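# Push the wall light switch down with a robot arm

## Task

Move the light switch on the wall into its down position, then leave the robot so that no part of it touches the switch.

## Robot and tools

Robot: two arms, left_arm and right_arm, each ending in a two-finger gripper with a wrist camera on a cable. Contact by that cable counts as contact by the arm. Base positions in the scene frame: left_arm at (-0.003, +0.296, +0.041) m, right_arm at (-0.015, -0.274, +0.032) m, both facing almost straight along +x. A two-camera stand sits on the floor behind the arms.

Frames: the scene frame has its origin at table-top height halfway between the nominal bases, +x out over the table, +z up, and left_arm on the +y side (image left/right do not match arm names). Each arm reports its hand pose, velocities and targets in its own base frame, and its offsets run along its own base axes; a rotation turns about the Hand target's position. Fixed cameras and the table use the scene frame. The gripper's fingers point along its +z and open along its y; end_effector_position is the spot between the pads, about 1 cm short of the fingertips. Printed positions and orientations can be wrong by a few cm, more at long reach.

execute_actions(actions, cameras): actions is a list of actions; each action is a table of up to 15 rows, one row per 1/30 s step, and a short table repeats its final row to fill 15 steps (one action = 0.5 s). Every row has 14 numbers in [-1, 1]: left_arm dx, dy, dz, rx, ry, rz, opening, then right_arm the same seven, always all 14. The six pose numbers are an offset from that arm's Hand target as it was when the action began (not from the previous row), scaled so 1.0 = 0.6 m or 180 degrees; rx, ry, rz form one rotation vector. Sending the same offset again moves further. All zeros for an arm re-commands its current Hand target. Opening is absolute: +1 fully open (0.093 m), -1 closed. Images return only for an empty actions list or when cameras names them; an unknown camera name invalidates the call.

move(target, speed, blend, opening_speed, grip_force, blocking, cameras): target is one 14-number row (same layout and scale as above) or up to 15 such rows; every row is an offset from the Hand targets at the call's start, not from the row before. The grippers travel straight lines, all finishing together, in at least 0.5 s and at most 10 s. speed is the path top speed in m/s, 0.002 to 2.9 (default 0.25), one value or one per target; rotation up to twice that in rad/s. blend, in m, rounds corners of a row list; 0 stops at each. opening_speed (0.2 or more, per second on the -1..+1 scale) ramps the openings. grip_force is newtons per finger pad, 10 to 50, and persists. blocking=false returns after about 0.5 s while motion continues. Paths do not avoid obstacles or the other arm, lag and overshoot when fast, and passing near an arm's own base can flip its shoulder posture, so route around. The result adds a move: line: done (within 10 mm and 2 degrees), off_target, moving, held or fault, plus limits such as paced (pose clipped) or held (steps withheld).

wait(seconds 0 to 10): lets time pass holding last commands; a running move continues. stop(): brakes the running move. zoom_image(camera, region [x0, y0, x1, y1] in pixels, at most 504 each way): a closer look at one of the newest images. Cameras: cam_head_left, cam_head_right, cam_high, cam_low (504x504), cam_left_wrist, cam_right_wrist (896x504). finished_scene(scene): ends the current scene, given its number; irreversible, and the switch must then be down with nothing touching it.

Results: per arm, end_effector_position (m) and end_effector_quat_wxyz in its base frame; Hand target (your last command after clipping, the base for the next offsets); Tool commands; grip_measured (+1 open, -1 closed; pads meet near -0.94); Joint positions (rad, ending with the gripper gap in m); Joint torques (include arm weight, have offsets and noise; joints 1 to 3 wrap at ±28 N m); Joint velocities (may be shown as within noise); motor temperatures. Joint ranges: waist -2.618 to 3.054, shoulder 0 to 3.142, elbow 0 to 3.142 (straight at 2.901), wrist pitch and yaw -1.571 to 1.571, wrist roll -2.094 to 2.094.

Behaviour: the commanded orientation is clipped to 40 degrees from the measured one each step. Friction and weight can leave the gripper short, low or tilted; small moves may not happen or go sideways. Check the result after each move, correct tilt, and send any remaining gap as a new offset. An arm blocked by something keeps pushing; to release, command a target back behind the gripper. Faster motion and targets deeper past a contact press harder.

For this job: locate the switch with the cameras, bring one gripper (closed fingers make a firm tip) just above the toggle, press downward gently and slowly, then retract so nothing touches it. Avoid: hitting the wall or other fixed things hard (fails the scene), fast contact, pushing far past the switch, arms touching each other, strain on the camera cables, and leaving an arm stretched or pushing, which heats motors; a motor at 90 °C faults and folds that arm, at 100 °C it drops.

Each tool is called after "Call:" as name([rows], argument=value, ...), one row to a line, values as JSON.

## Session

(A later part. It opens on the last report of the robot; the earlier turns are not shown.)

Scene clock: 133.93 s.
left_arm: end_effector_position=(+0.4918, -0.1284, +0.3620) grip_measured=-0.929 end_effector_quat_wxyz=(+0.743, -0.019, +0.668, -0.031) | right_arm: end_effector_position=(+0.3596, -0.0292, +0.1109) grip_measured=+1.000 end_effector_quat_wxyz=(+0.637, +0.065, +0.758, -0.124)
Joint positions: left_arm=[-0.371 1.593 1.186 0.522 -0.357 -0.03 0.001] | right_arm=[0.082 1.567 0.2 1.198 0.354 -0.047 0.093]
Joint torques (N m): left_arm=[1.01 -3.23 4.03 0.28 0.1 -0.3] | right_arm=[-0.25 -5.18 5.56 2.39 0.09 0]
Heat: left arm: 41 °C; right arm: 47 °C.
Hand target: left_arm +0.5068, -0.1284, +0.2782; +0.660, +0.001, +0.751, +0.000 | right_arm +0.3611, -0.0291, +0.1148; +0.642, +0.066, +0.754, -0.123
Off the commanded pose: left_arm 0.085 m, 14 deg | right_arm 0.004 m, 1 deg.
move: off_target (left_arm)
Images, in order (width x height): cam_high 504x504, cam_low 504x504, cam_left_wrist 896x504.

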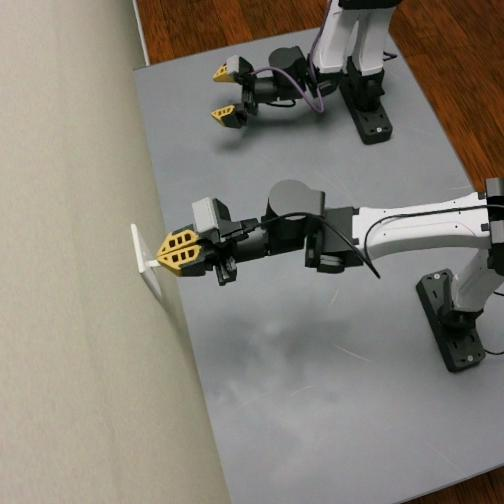

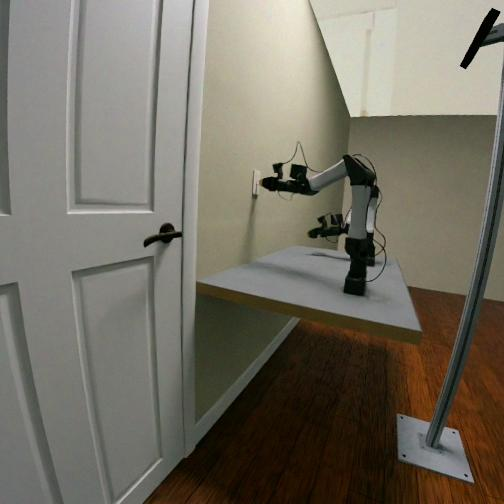

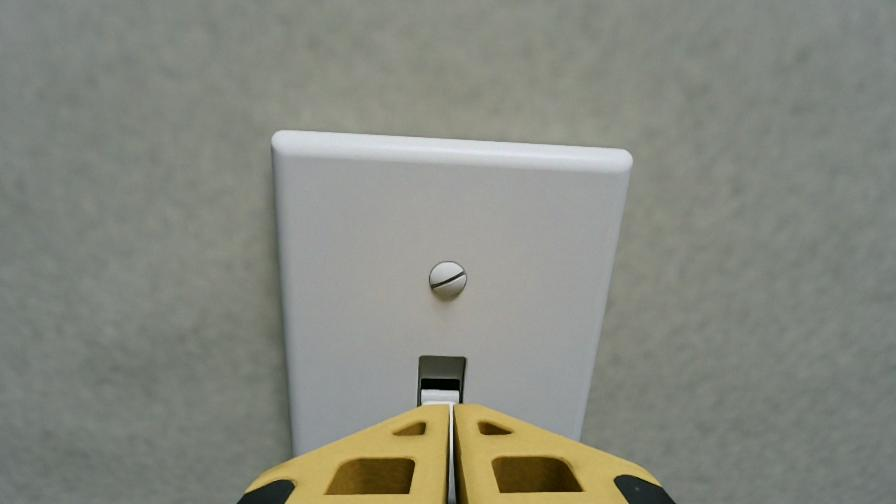

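Call:
zoom_image(camera="cam_high", region=[125, 225, 175, 275])

Call:
zoom_image(camera="cam_left_wrist", region=[380, 340, 520, 480])

Call:
zoom_image(camera="cam_low", region=[245, 165, 285, 205])

Scaled by 10.080 from the camera's 504x504 image, which has a finer 720x720 frame.

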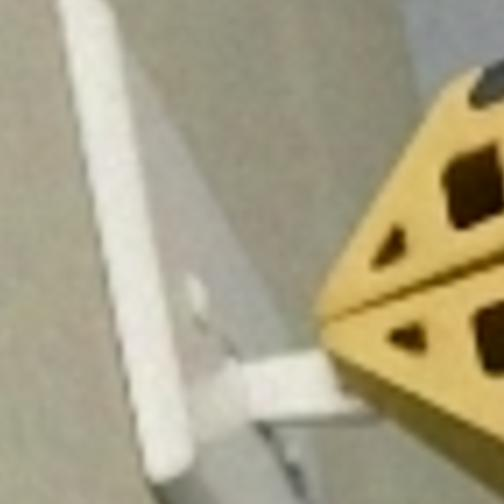

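Scaled by 3.600 from the camera's 896x504 image, which has a finer 1280x720 frame.

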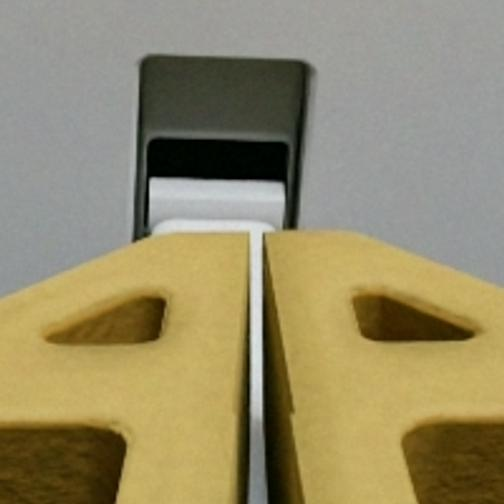

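Scaled by 12.600 from the camera's 504x504 image, which has a finer 720x720 frame.

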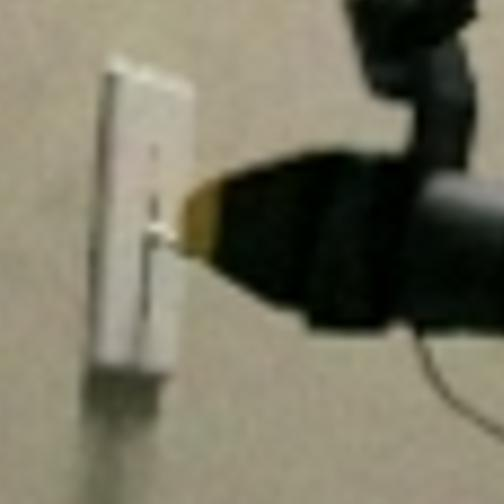

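Call:
move([
  [-0.095,-0.004,0.14,0,0,0,-0.93,0,0,0,0,0,0,1],
  [-0.095,-0.004,0.28,0,0.11,0,-0.93,0,0,0,0,0,0,1],
  [-0.012,-0.002,0.28,0,0.11,0,-0.93,0,0,0,0,0,0,1],
], speed=0.12, blend=[0.01,0,0], cameras=["cam_left_wrist","cam_high","cam_low"])

Call:
zoom_image(camera="cam_high", region=[100, 180, 230, 310])

Call:
zoom_image(camera="cam_low", region=[240, 150, 300, 210])

Scene clock: 158.83 s.
left_arm: end_effector_position=(+0.5012, -0.1296, +0.4346) grip_measured=-0.929 end_effector_quat_wxyz=(+0.531, +0.000, +0.848, +0.000) | right_arm: end_effector_position=(+0.3596, -0.0292, +0.1109) grip_measured=+1.000 end_effector_quat_wxyz=(+0.637, +0.065, +0.758, -0.124)
Joint positions: left_arm=[-0.355 2.13 2.838 -1.186 -0.318 -0.161 0.001] | right_arm=[0.082 1.567 0.2 1.198 0.354 -0.047 0.093]
Joint torques (N m): left_arm=[0.2 -10.96 8.68 1.83 0.08 -0.03] | right_arm=[-0.27 -5.18 5.56 2.39 0.09 -0.01]
Motor temperatures (°C): left_arm=[25 37 40 35 24 26 23] | right_arm=[26 35 33 47 23 27 27]
Heat: left arm: 40 °C; right arm: 47 °C.
Hand target: left_arm +0.4996, -0.1297, +0.4462; +0.521, +0.001, +0.854, -0.001 | right_arm +0.3611, -0.0291, +0.1148; +0.642, +0.066, +0.754, -0.123
Off the commanded pose: left_arm 0.012 m, 1 deg | right_arm 0.004 m, 1 deg.
elbow stopped short (left arm): the move would have taken joint 3 (elbow) straighter than the controller allows.
move: off_target (left_arm)
Images, in order (width x height): cam_high 504x504, cam_low 504x504, cam_left_wrist 896x504.

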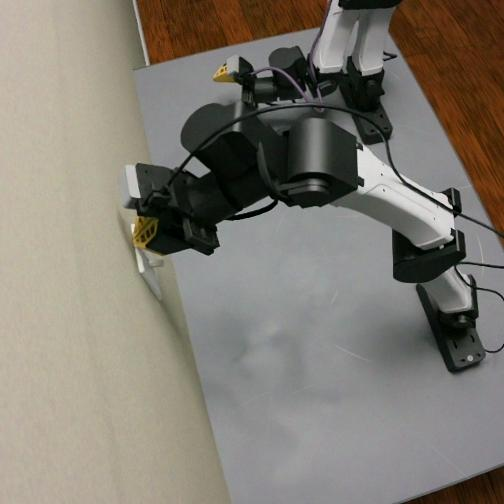

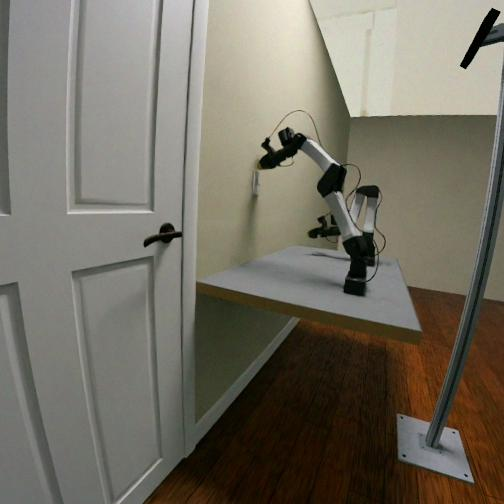

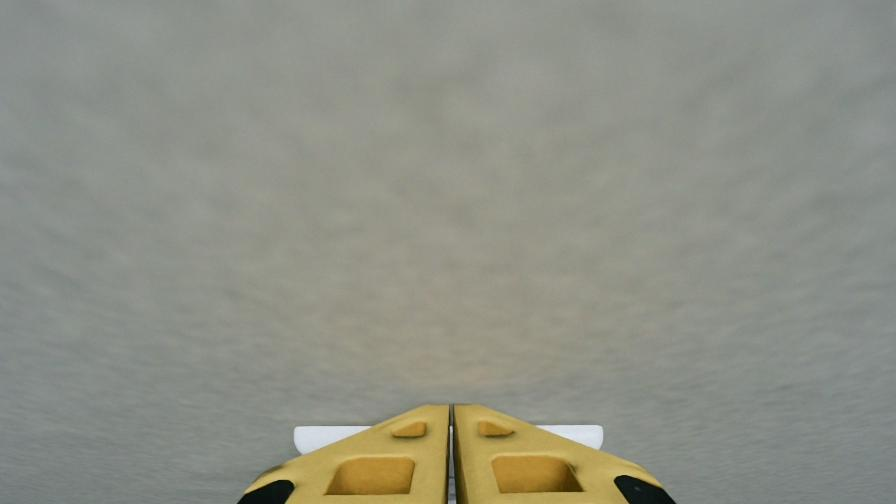

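Scaled by 3.877 from the camera's 504x504 image, which has a finer 720x720 frame.

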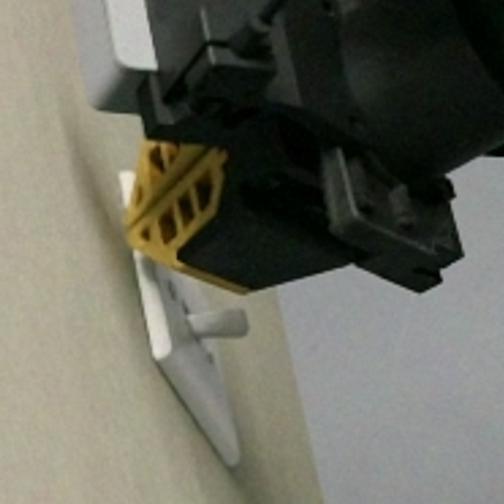

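Scaled by 8.400 from the camera's 504x504 image, which has a finer 720x720 frame.

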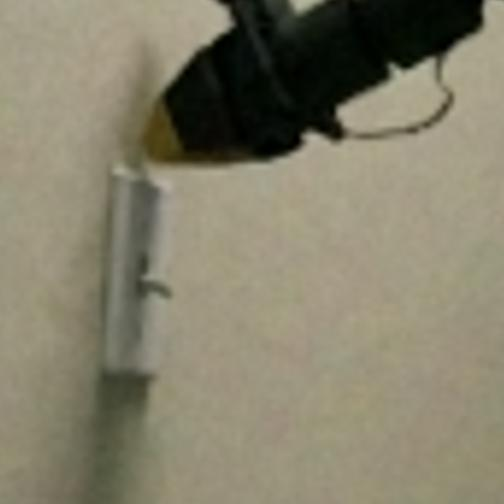

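Call:
zoom_image(camera="cam_high", region=[125, 225, 175, 275])

Call:
move(target=[-0.2,0,-0.05,0,-0.11,0,-0.93,0,0,0,0,0,0,1], speed=0.2, cameras=["all"])

Call:
zoom_image(camera="cam_high", region=[90, 200, 220, 330])

Call:
zoom_image(camera="cam_low", region=[220, 150, 320, 250])

Call:
zoom_image(camera="cam_head_left", region=[180, 60, 260, 140])

Scaled by 10.080 from the camera's 504x504 image, which has a finer 720x720 frame.

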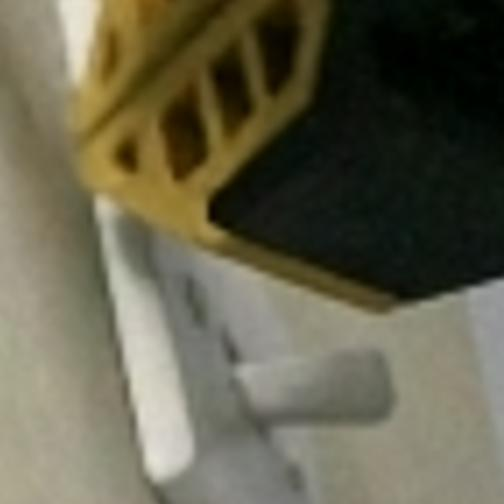

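Scene clock: 171.43 s.
left_arm: end_effector_position=(+0.3803, -0.1334, +0.4084) grip_measured=-0.929 end_effector_quat_wxyz=(+0.647, +0.007, +0.762, -0.002) | right_arm: end_effector_position=(+0.3596, -0.0292, +0.1109) grip_measured=+1.000 end_effector_quat_wxyz=(+0.637, +0.065, +0.758, -0.124)
Joint positions: left_arm=[-0.55 1.266 1.366 -0.289 -0.529 -0.09 0.001] | right_arm=[0.082 1.567 0.2 1.198 0.354 -0.047 0.093]
Joint torques (N m): left_arm=[0.42 -5.7 7.31 2.19 -0.12 -0.08] | right_arm=[-0.27 -5.19 5.56 2.39 0.1 0]
Heat: left arm: 41 °C; right arm: 47 °C.
Hand target: left_arm +0.3796, -0.1296, +0.4161; +0.660, +0.001, +0.751, +0.000 | right_arm +0.3611, -0.0291, +0.1148; +0.642, +0.066, +0.754, -0.123
Off the commanded pose: left_arm 0.009 m, 2 deg | right_arm 0.004 m, 1 deg.
move: done

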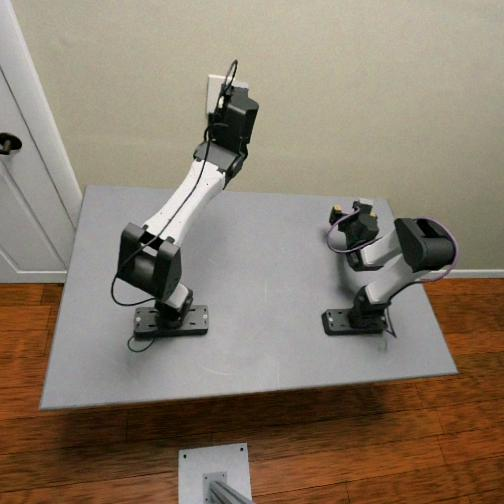

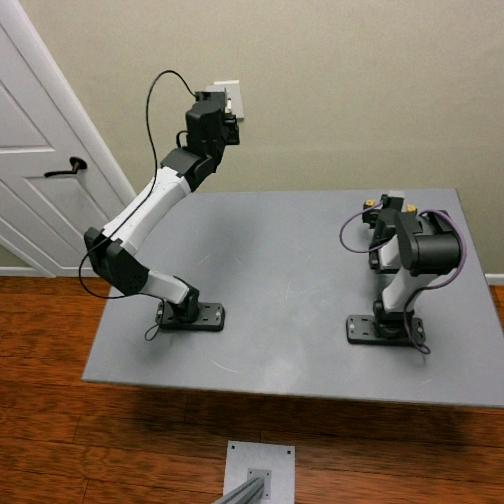

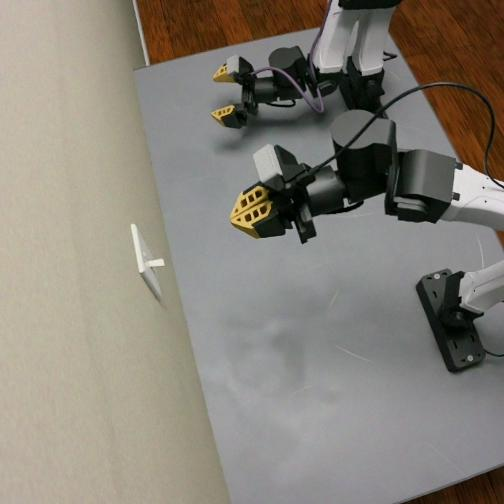

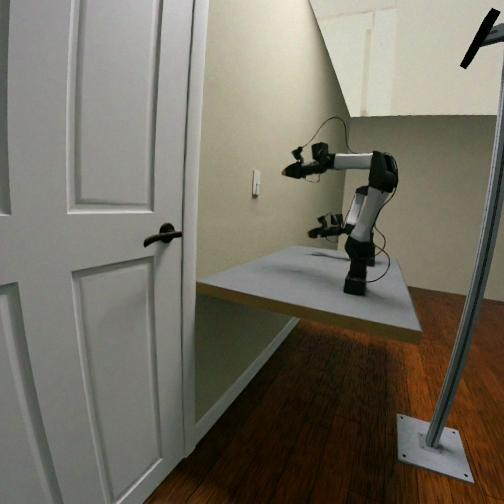

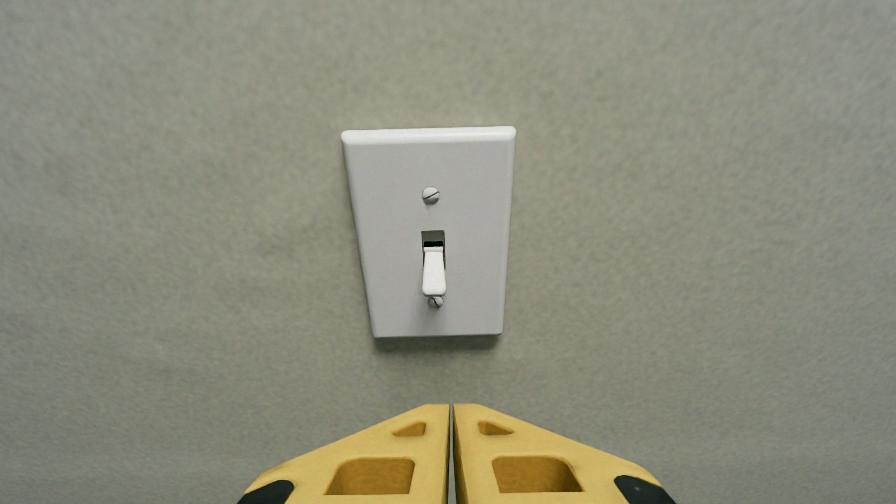

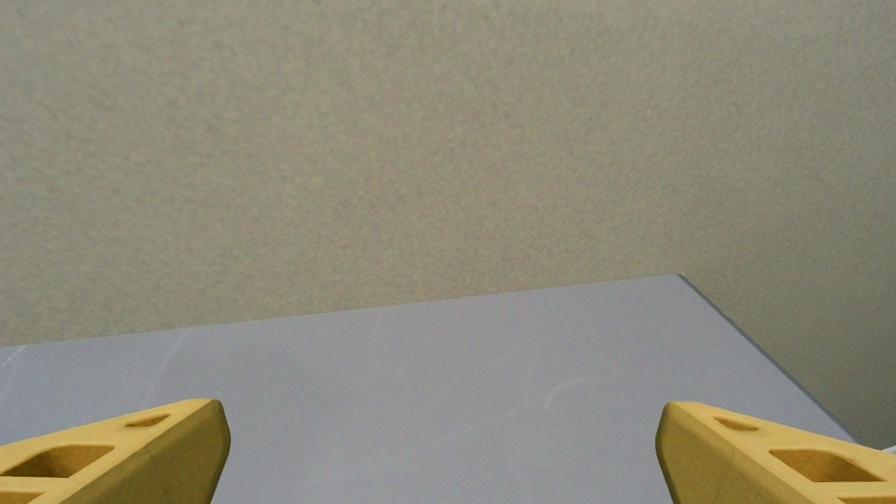

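Scaled by 3.877 from the camera's 504x504 image, which has a finer 720x720 frame.

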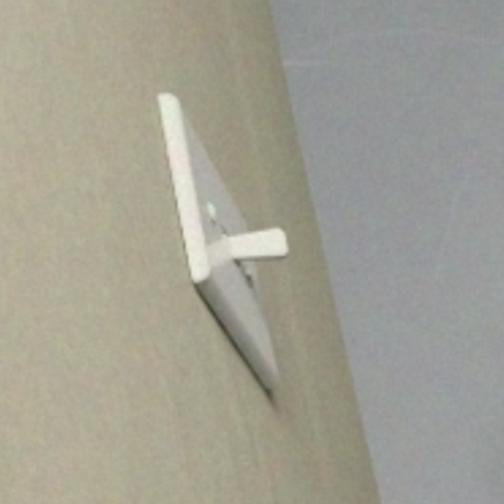

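Scaled by 5.040 from the camera's 504x504 image, which has a finer 720x720 frame.

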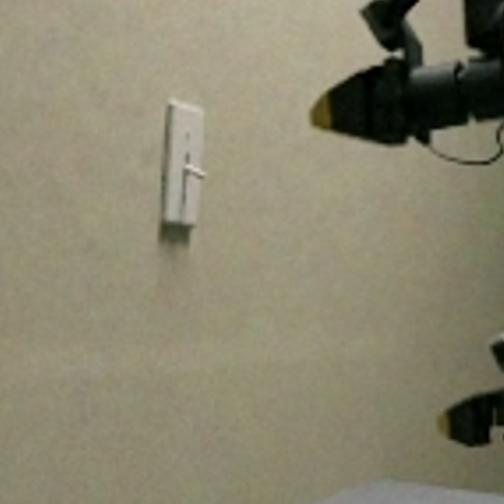

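Scaled by 6.300 from the camera's 504x504 image, which has a finer 720x720 frame.

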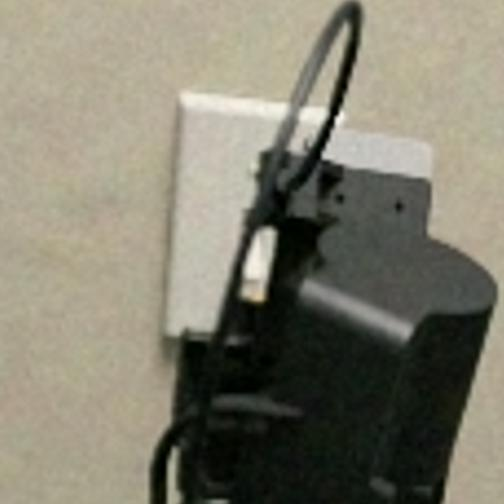

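Call:
finished_scene(scene=1)

The scene is finished: the task was done.


## Next scene

The same job, from a new start.

Call:
execute_actions(actions=[])

Scene clock: 0.00 s.
left_arm: end_effector_position=(+0.3862, +0.0368, +0.0870) grip_measured=+1.000 end_effector_quat_wxyz=(+0.561, -0.073, +0.822, +0.060) | right_arm: end_effector_position=(+0.3899, -0.0255, +0.0958) grip_measured=+1.000 end_effector_quat_wxyz=(+0.574, +0.077, +0.808, -0.106)
Joint positions: left_arm=[0.027 1.542 0.374 0.792 -0.157 -0.044 0.093] | right_arm=[0.077 1.562 0.387 0.83 0.334 0.031 0.093]
Joint velocities: within noise
Joint torques (N m): no reading
Motor temperatures (°C): left_arm=[25 35 35 31 23 26 23] | right_arm=[26 32 30 34 23 26 27]
Heat: left arm: 35 °C; right arm: 34 °C.
Hand target: left_arm +0.3917, +0.0370, +0.1006; +0.579, -0.075, +0.810, +0.059 | right_arm +0.3912, -0.0254, +0.0988; +0.577, +0.078, +0.806, -0.105
Tool commands: left_gripper/opening=+1.0 right_gripper/opening=+1.0

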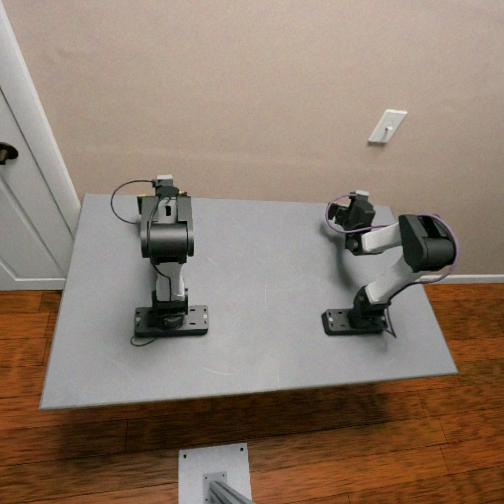

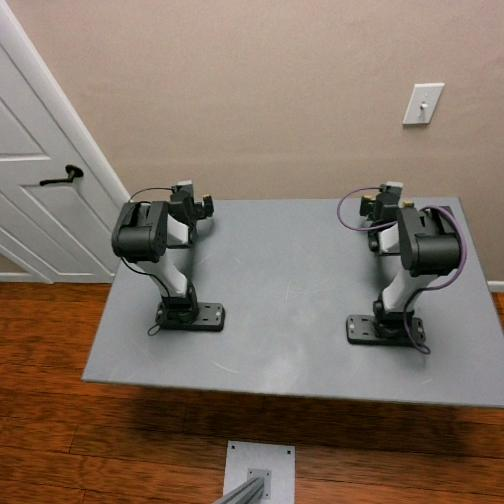

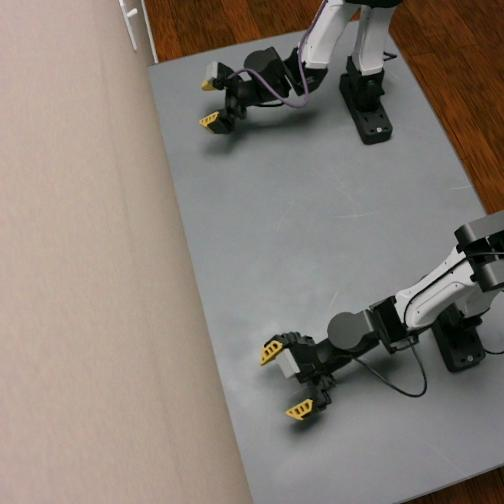

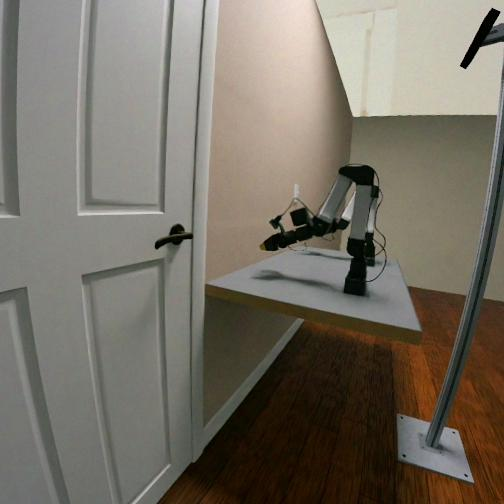

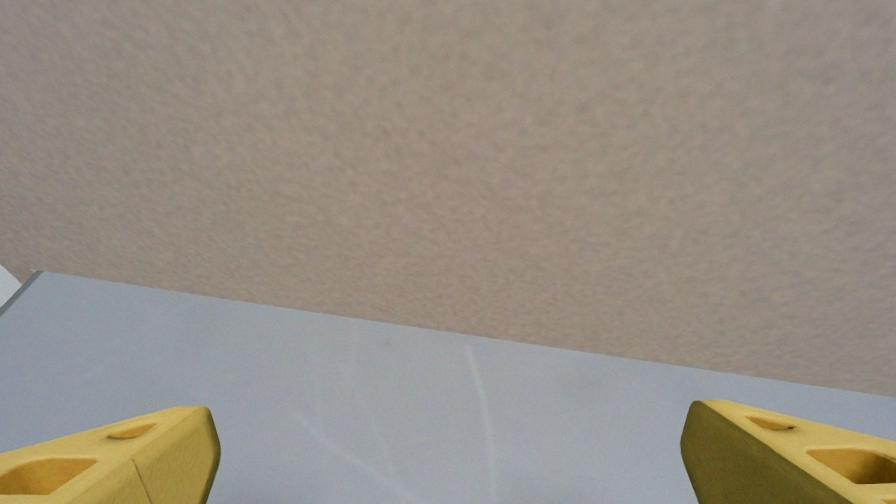

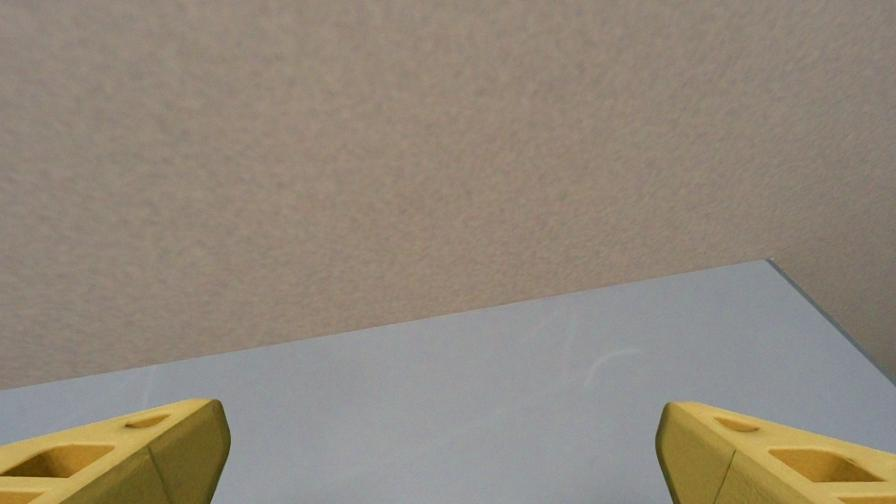

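Call:
move(target=[0,0,0,0,0,0,1,-0.152,-0.108,0.527,0.0123,-0.104,0.083,-0.93], speed=0.3, cameras=["cam_right_wrist","cam_low","cam_high"])

Scene clock: 15.67 s.
left_arm: end_effector_position=(+0.3862, +0.0368, +0.0870) grip_measured=+1.000 end_effector_quat_wxyz=(+0.561, -0.073, +0.822, +0.060) | right_arm: end_effector_position=(+0.3010, -0.0916, +0.4092) grip_measured=-0.927 end_effector_quat_wxyz=(+0.706, +0.004, +0.709, -0.004)
Joint positions: left_arm=[0.027 1.542 0.374 0.792 -0.157 -0.044 0.093] | right_arm=[-0.595 0.88 1.019 -0.144 -0.583 -0.002 0.001]
Joint torques (N m): left_arm=[0.21 -6.64 7.28 1.93 0.03 -0.17] | right_arm=[-0.77 -1.25 10.19 2.16 -0.19 0]
Motor temperatures (°C): left_arm=[25 36 36 36 23 26 23] | right_arm=[26 33 32 38 23 26 27]
Heat: left arm: 36 °C; right arm: 38 °C.
Hand target: left_arm +0.3917, +0.0370, +0.1006; +0.579, -0.075, +0.810, +0.059 | right_arm +0.3000, -0.0902, +0.4150; +0.707, +0.000, +0.707, +0.000
Off the commanded pose: left_arm 0.015 m, 3 deg | right_arm 0.006 m, 1 deg.
move: off_target (left_arm)
Images, in order (width x height): cam_high 504x504, cam_low 504x504, cam_right_wrist 896x504.

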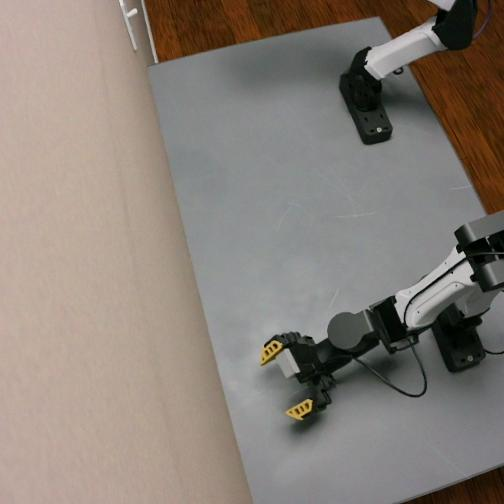

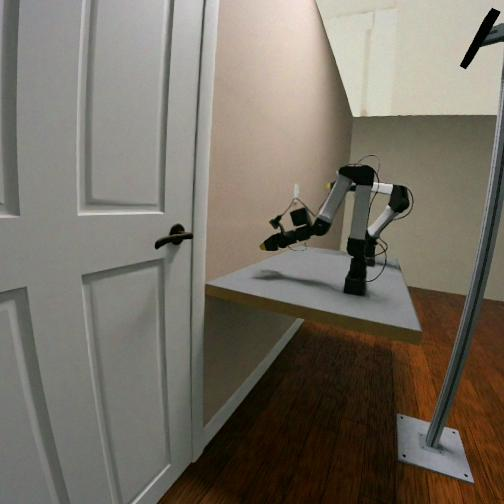

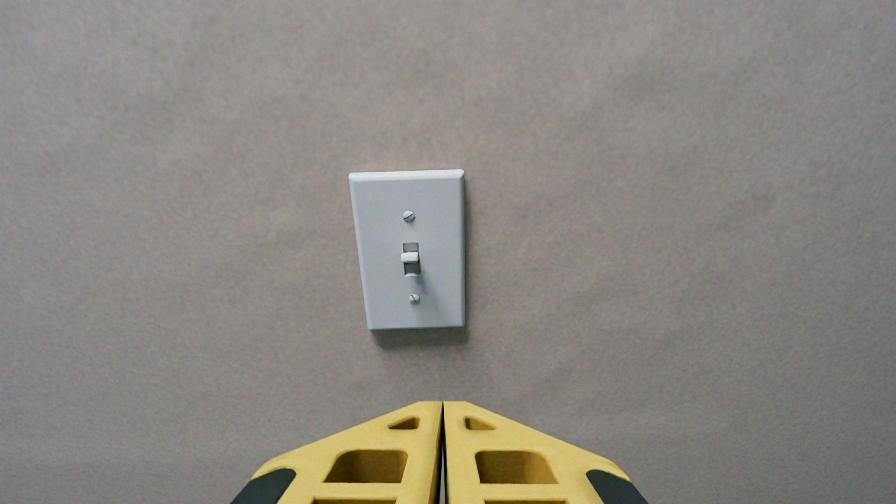

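Call:
move(target=[0,0,0,0,0,0,1,0.253,0.0295,0.022,0,0,0,-0.93], speed=0.25, cameras=["cam_right_wrist","cam_low","cam_high"])

Call:
zoom_image(camera="cam_high", region=[90, 0, 220, 80])

Call:
zoom_image(camera="cam_low", region=[270, 150, 370, 230])

Scene clock: 36.33 s.
left_arm: end_effector_position=(+0.3862, +0.0368, +0.0870) grip_measured=+1.000 end_effector_quat_wxyz=(+0.561, -0.073, +0.822, +0.060) | right_arm: end_effector_position=(+0.4494, -0.0714, +0.4153) grip_measured=-0.927 end_effector_quat_wxyz=(+0.695, -0.002, +0.719, +0.007)
Joint positions: left_arm=[0.027 1.542 0.374 0.792 -0.157 -0.044 0.093] | right_arm=[-0.255 1.379 1.342 0.001 -0.267 -0.002 0.001]
Joint torques (N m): left_arm=[0.08 -6.67 7.3 1.94 0.02 -0.16] | right_arm=[0.14 -5.38 11.08 2.6 0.19 0]
Heat: left arm: 38 °C; right arm: 41 °C.
Hand target: left_arm +0.3917, +0.0370, +0.1006; +0.579, -0.075, +0.810, +0.059 | right_arm +0.4518, -0.0724, +0.4283; +0.707, +0.000, +0.707, +0.000
Off the commanded pose: left_arm 0.015 m, 3 deg | right_arm 0.013 m, 2 deg.
move: off_target (left_arm, right_arm)
Images, in order (width x height): cam_high 504x504, cam_low 504x504, cam_right_wrist 896x504.

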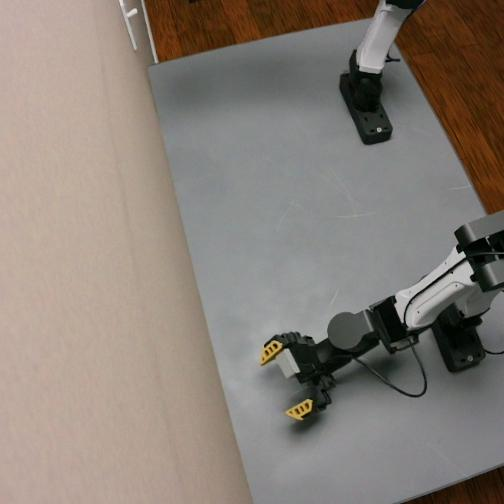

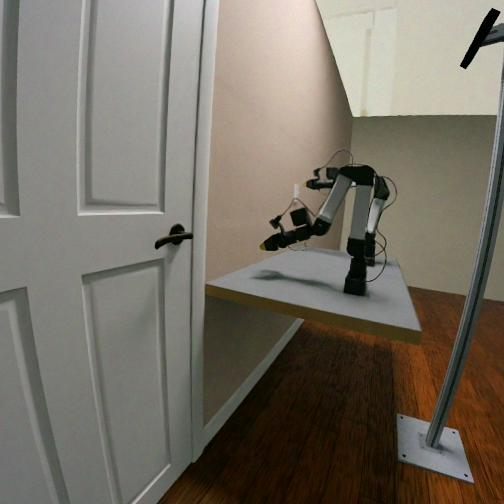

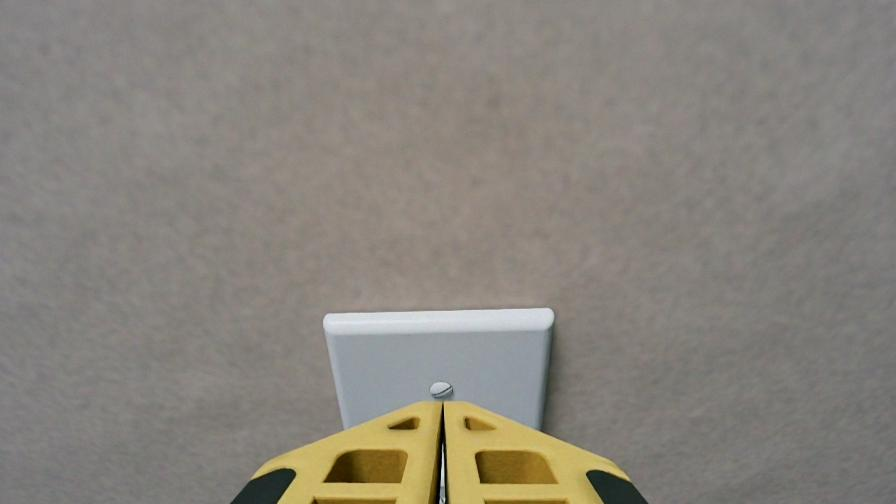

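Scaled by 3.877 from the camera's 504x504 image, which has a finer 720x720 frame.

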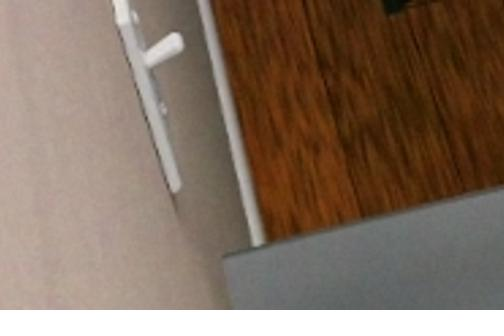

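Scaled by 5.040 from the camera's 504x504 image, which has a finer 720x720 frame.

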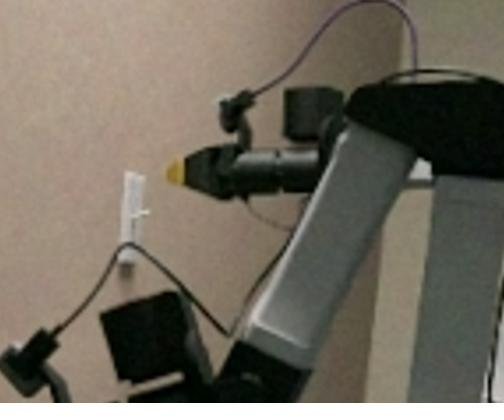

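Call:
move([
  [0,0,0,0,0,0,1,0.048,0.002,0,0,0,0,-0.93],
  [0,0,0,0,0,0,1,0.048,0.002,-0.1555,0,0.017,0,-0.93],
  [0,0,0,0,0,0,1,-0.12,0.002,-0.08,0,0.0,0,-0.93],
], speed=[0.15,0.1,0.2], cameras=["cam_right_wrist","cam_low","cam_high"])

Call:
zoom_image(camera="cam_high", region=[90, 0, 220, 80])

Call:
zoom_image(camera="cam_low", region=[270, 150, 370, 230])

Scene clock: 59.97 s.
left_arm: end_effector_position=(+0.3862, +0.0368, +0.0870) grip_measured=+1.000 end_effector_quat_wxyz=(+0.561, -0.073, +0.822, +0.060) | right_arm: end_effector_position=(+0.3793, -0.0717, +0.3888) grip_measured=-0.927 end_effector_quat_wxyz=(+0.715, +0.000, +0.699, -0.008)
Joint positions: left_arm=[0.027 1.542 0.374 0.792 -0.157 -0.044 0.093] | right_arm=[-0.319 1.093 0.994 0.122 -0.308 -0.004 0.001]
Joint torques (N m): left_arm=[0.14 -6.72 7.21 1.93 0.01 -0.16] | right_arm=[-0.73 -3.59 7.34 2.28 -0.19 0.02]
Heat: left arm: 40 °C; right arm: 42 °C.
Hand target: left_arm +0.3917, +0.0370, +0.1006; +0.579, -0.075, +0.810, +0.059 | right_arm +0.3798, -0.0712, +0.3802; +0.707, +0.000, +0.707, +0.000
Off the commanded pose: left_arm 0.015 m, 3 deg | right_arm 0.008 m, 2 deg.
move: off_target (left_arm)
Images, in order (width x height): cam_high 504x504, cam_low 504x504, cam_right_wrist 896x504.

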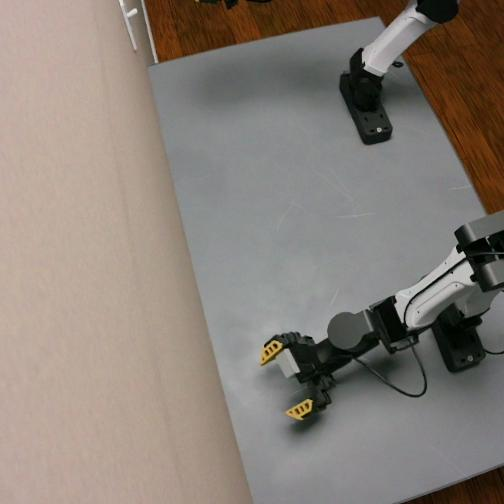

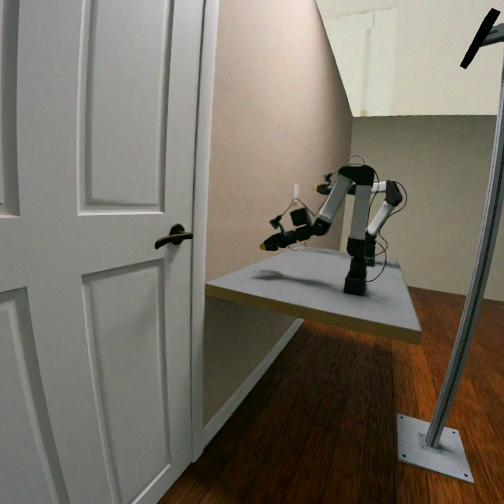

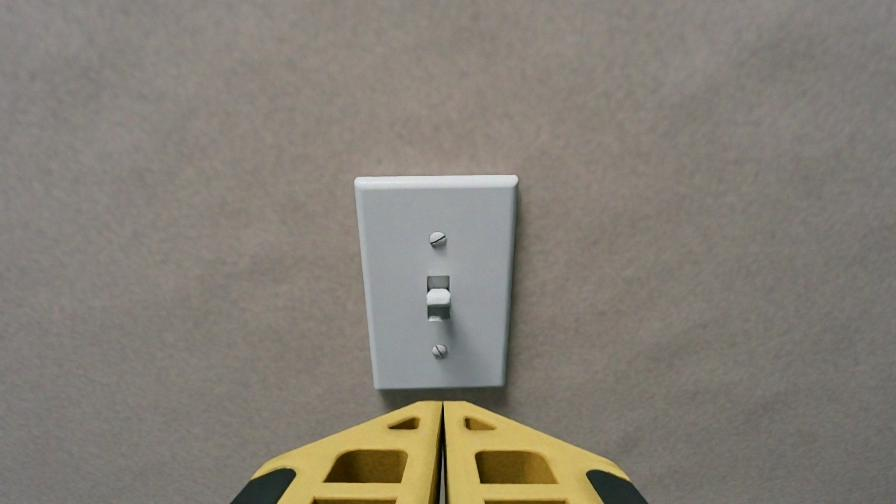

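Scaled by 3.877 from the camera's 504x504 image, which has a finer 720x720 frame.

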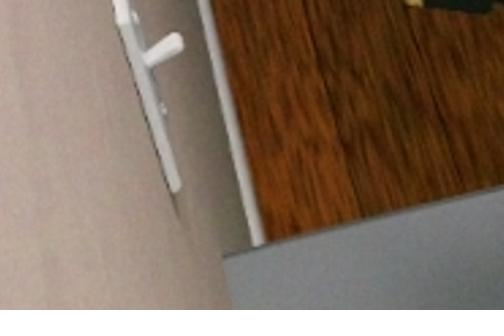

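Scaled by 5.040 from the camera's 504x504 image, which has a finer 720x720 frame.

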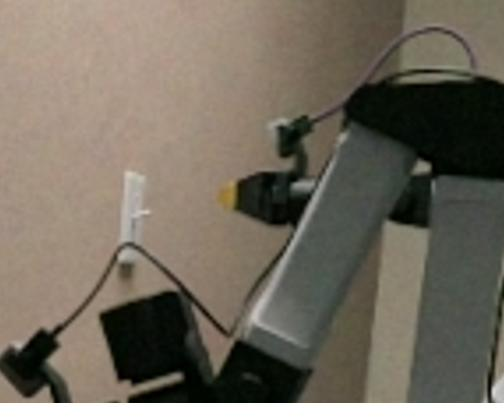

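Call:
move([
  [0,0,0,0,0,0,1,0.05,0.002,0.08,0,0,0,-0.93],
  [0,0,0,0,0,0,1,0.173,0.002,0.08,0,0,0,-0.93],
  [0,0,0,0,0,0,1,0.173,0.002,-0.104,0,0.017,0,-0.93],
], speed=[0.2,0.15,0.1], blend=[0.02,0,0], cameras=["cam_right_wrist","cam_low","cam_high"])

Call:
zoom_image(camera="cam_high", region=[90, 0, 220, 80])

Call:
zoom_image(camera="cam_low", region=[270, 150, 370, 230])

Scene clock: 76.27 s.
left_arm: end_effector_position=(+0.3862, +0.0368, +0.0870) grip_measured=+1.000 end_effector_quat_wxyz=(+0.561, -0.073, +0.822, +0.060) | right_arm: end_effector_position=(+0.4779, -0.0697, +0.3586) grip_measured=-0.927 end_effector_quat_wxyz=(+0.733, -0.010, +0.681, -0.006)
Joint positions: left_arm=[0.027 1.542 0.374 0.792 -0.157 -0.044 0.093] | right_arm=[-0.224 1.474 1.092 0.457 -0.23 -0.006 0.001]
Joint torques (N m): left_arm=[-0.01 -6.76 7.23 1.96 0.02 -0.19] | right_arm=[0.17 -5.39 6.41 1.48 0.16 -0.09]
Motor temperatures (°C): left_arm=[24 38 38 40 23 26 23] | right_arm=[26 33 35 43 23 26 27]
Heat: left arm: 40 °C; right arm: 43 °C.
Hand target: left_arm +0.3917, +0.0370, +0.1006; +0.579, -0.075, +0.810, +0.059 | right_arm +0.4836, -0.0701, +0.3180; +0.688, +0.000, +0.726, +0.000
Off the commanded pose: left_arm 0.015 m, 3 deg | right_arm 0.041 m, 7 deg.
move: off_target (left_arm, right_arm)
Images, in order (width x height): cam_high 504x504, cam_low 504x504, cam_right_wrist 896x504.

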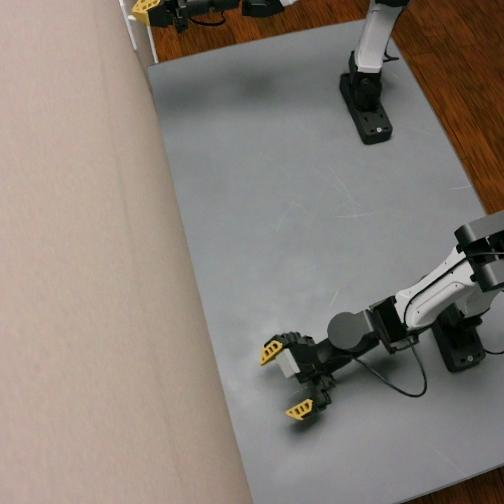

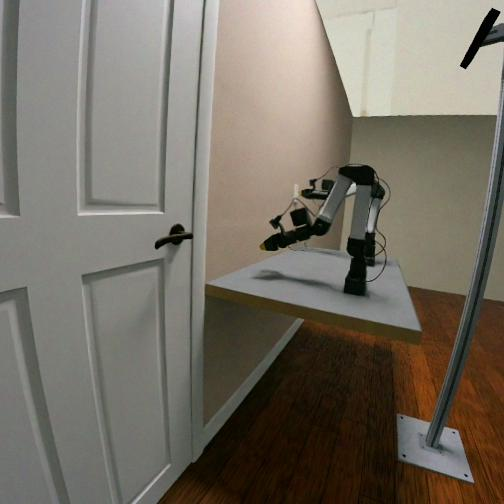

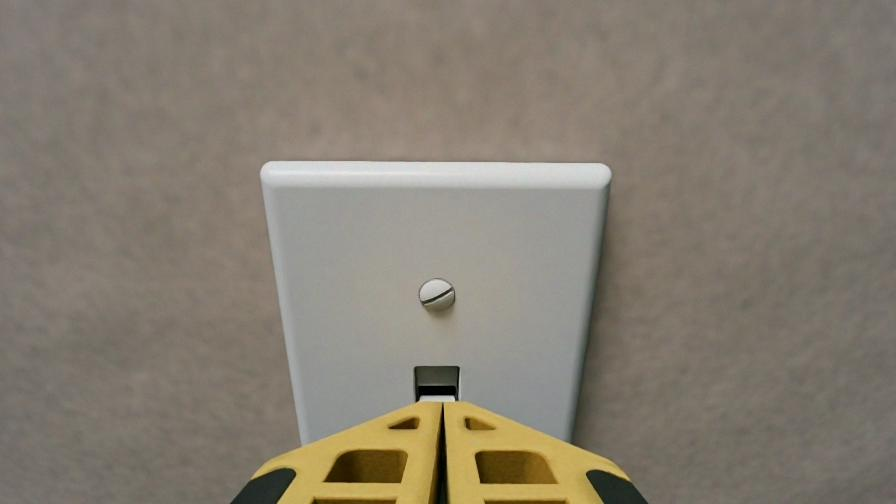

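Scaled by 3.877 from the camera's 504x504 image, which has a finer 720x720 frame.

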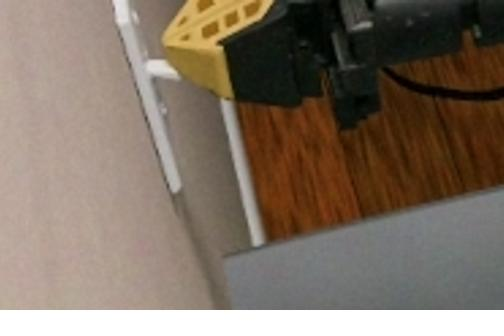

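Scaled by 5.040 from the camera's 504x504 image, which has a finer 720x720 frame.

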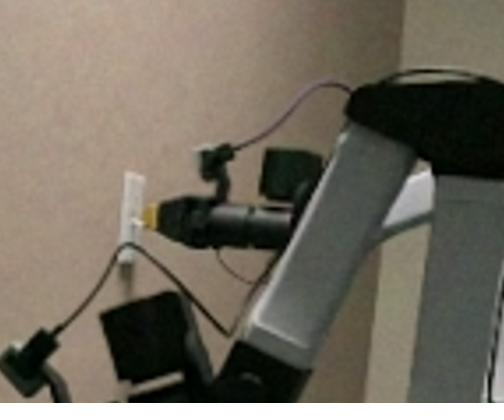

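Call:
move([
  [0,0,0,0,0,0,1,0,0.002,-0.05,0,0.03,0,-0.93],
  [0,0,0,0,0,0,1,-0.17,0.002,0.11,0,-0.017,0,-0.93],
], speed=[0.1,0.2], cameras=["cam_right_wrist","cam_low","cam_high"])

Scene clock: 83.00 s.
left_arm: end_effector_position=(+0.3862, +0.0368, +0.0870) grip_measured=+1.000 end_effector_quat_wxyz=(+0.561, -0.073, +0.822, +0.060) | right_arm: end_effector_position=(+0.3821, -0.0696, +0.3861) grip_measured=-0.927 end_effector_quat_wxyz=(+0.710, +0.000, +0.704, -0.008)
Joint positions: left_arm=[0.027 1.542 0.374 0.792 -0.157 -0.044 0.093] | right_arm=[-0.307 1.101 1 0.11 -0.295 -0.008 0.001]
Joint torques (N m): left_arm=[0.03 -6.64 7.28 1.94 0.02 -0.16] | right_arm=[-0.73 -3.82 8.51 2.28 -0.18 0.06]
Heat: left arm: 41 °C; right arm: 42 °C.
Hand target: left_arm +0.3917, +0.0370, +0.1006; +0.579, -0.075, +0.810, +0.059 | right_arm +0.3816, -0.0688, +0.3839; +0.707, +0.000, +0.707, +0.000
Off the commanded pose: left_arm 0.015 m, 3 deg | right_arm 0.002 m, 1 deg.
move: off_target (left_arm)
Images, in order (width x height): cam_high 504x504, cam_low 504x504, cam_right_wrist 896x504.

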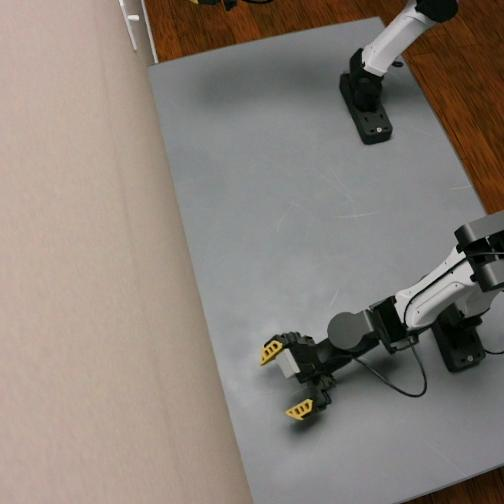

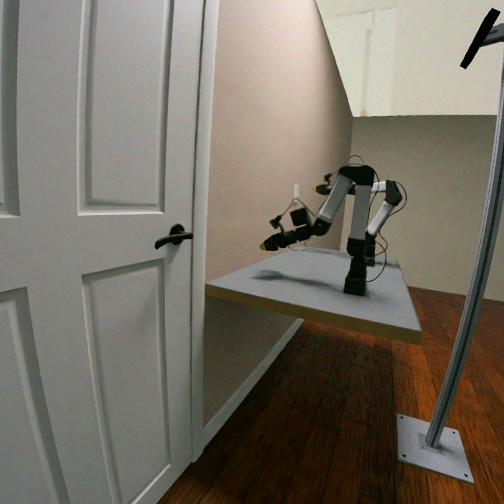

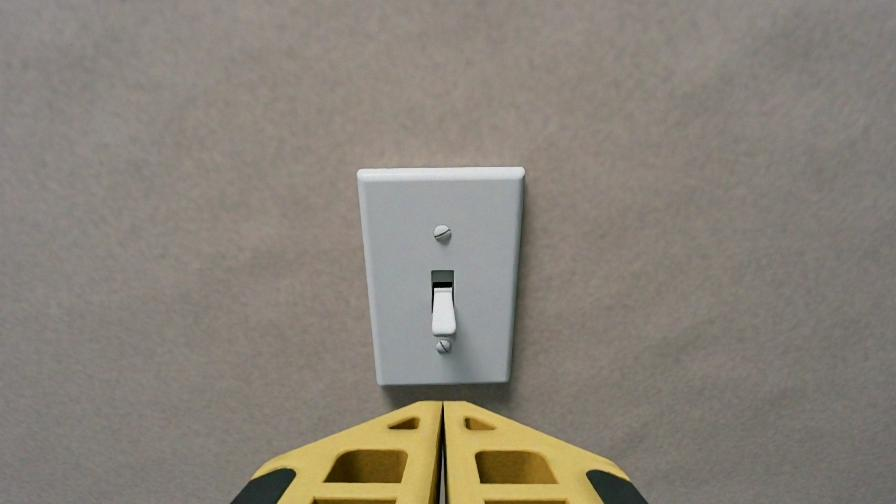

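Flipped.

Call:
finished_scene(scene=2)

The scene is finished: the task was done.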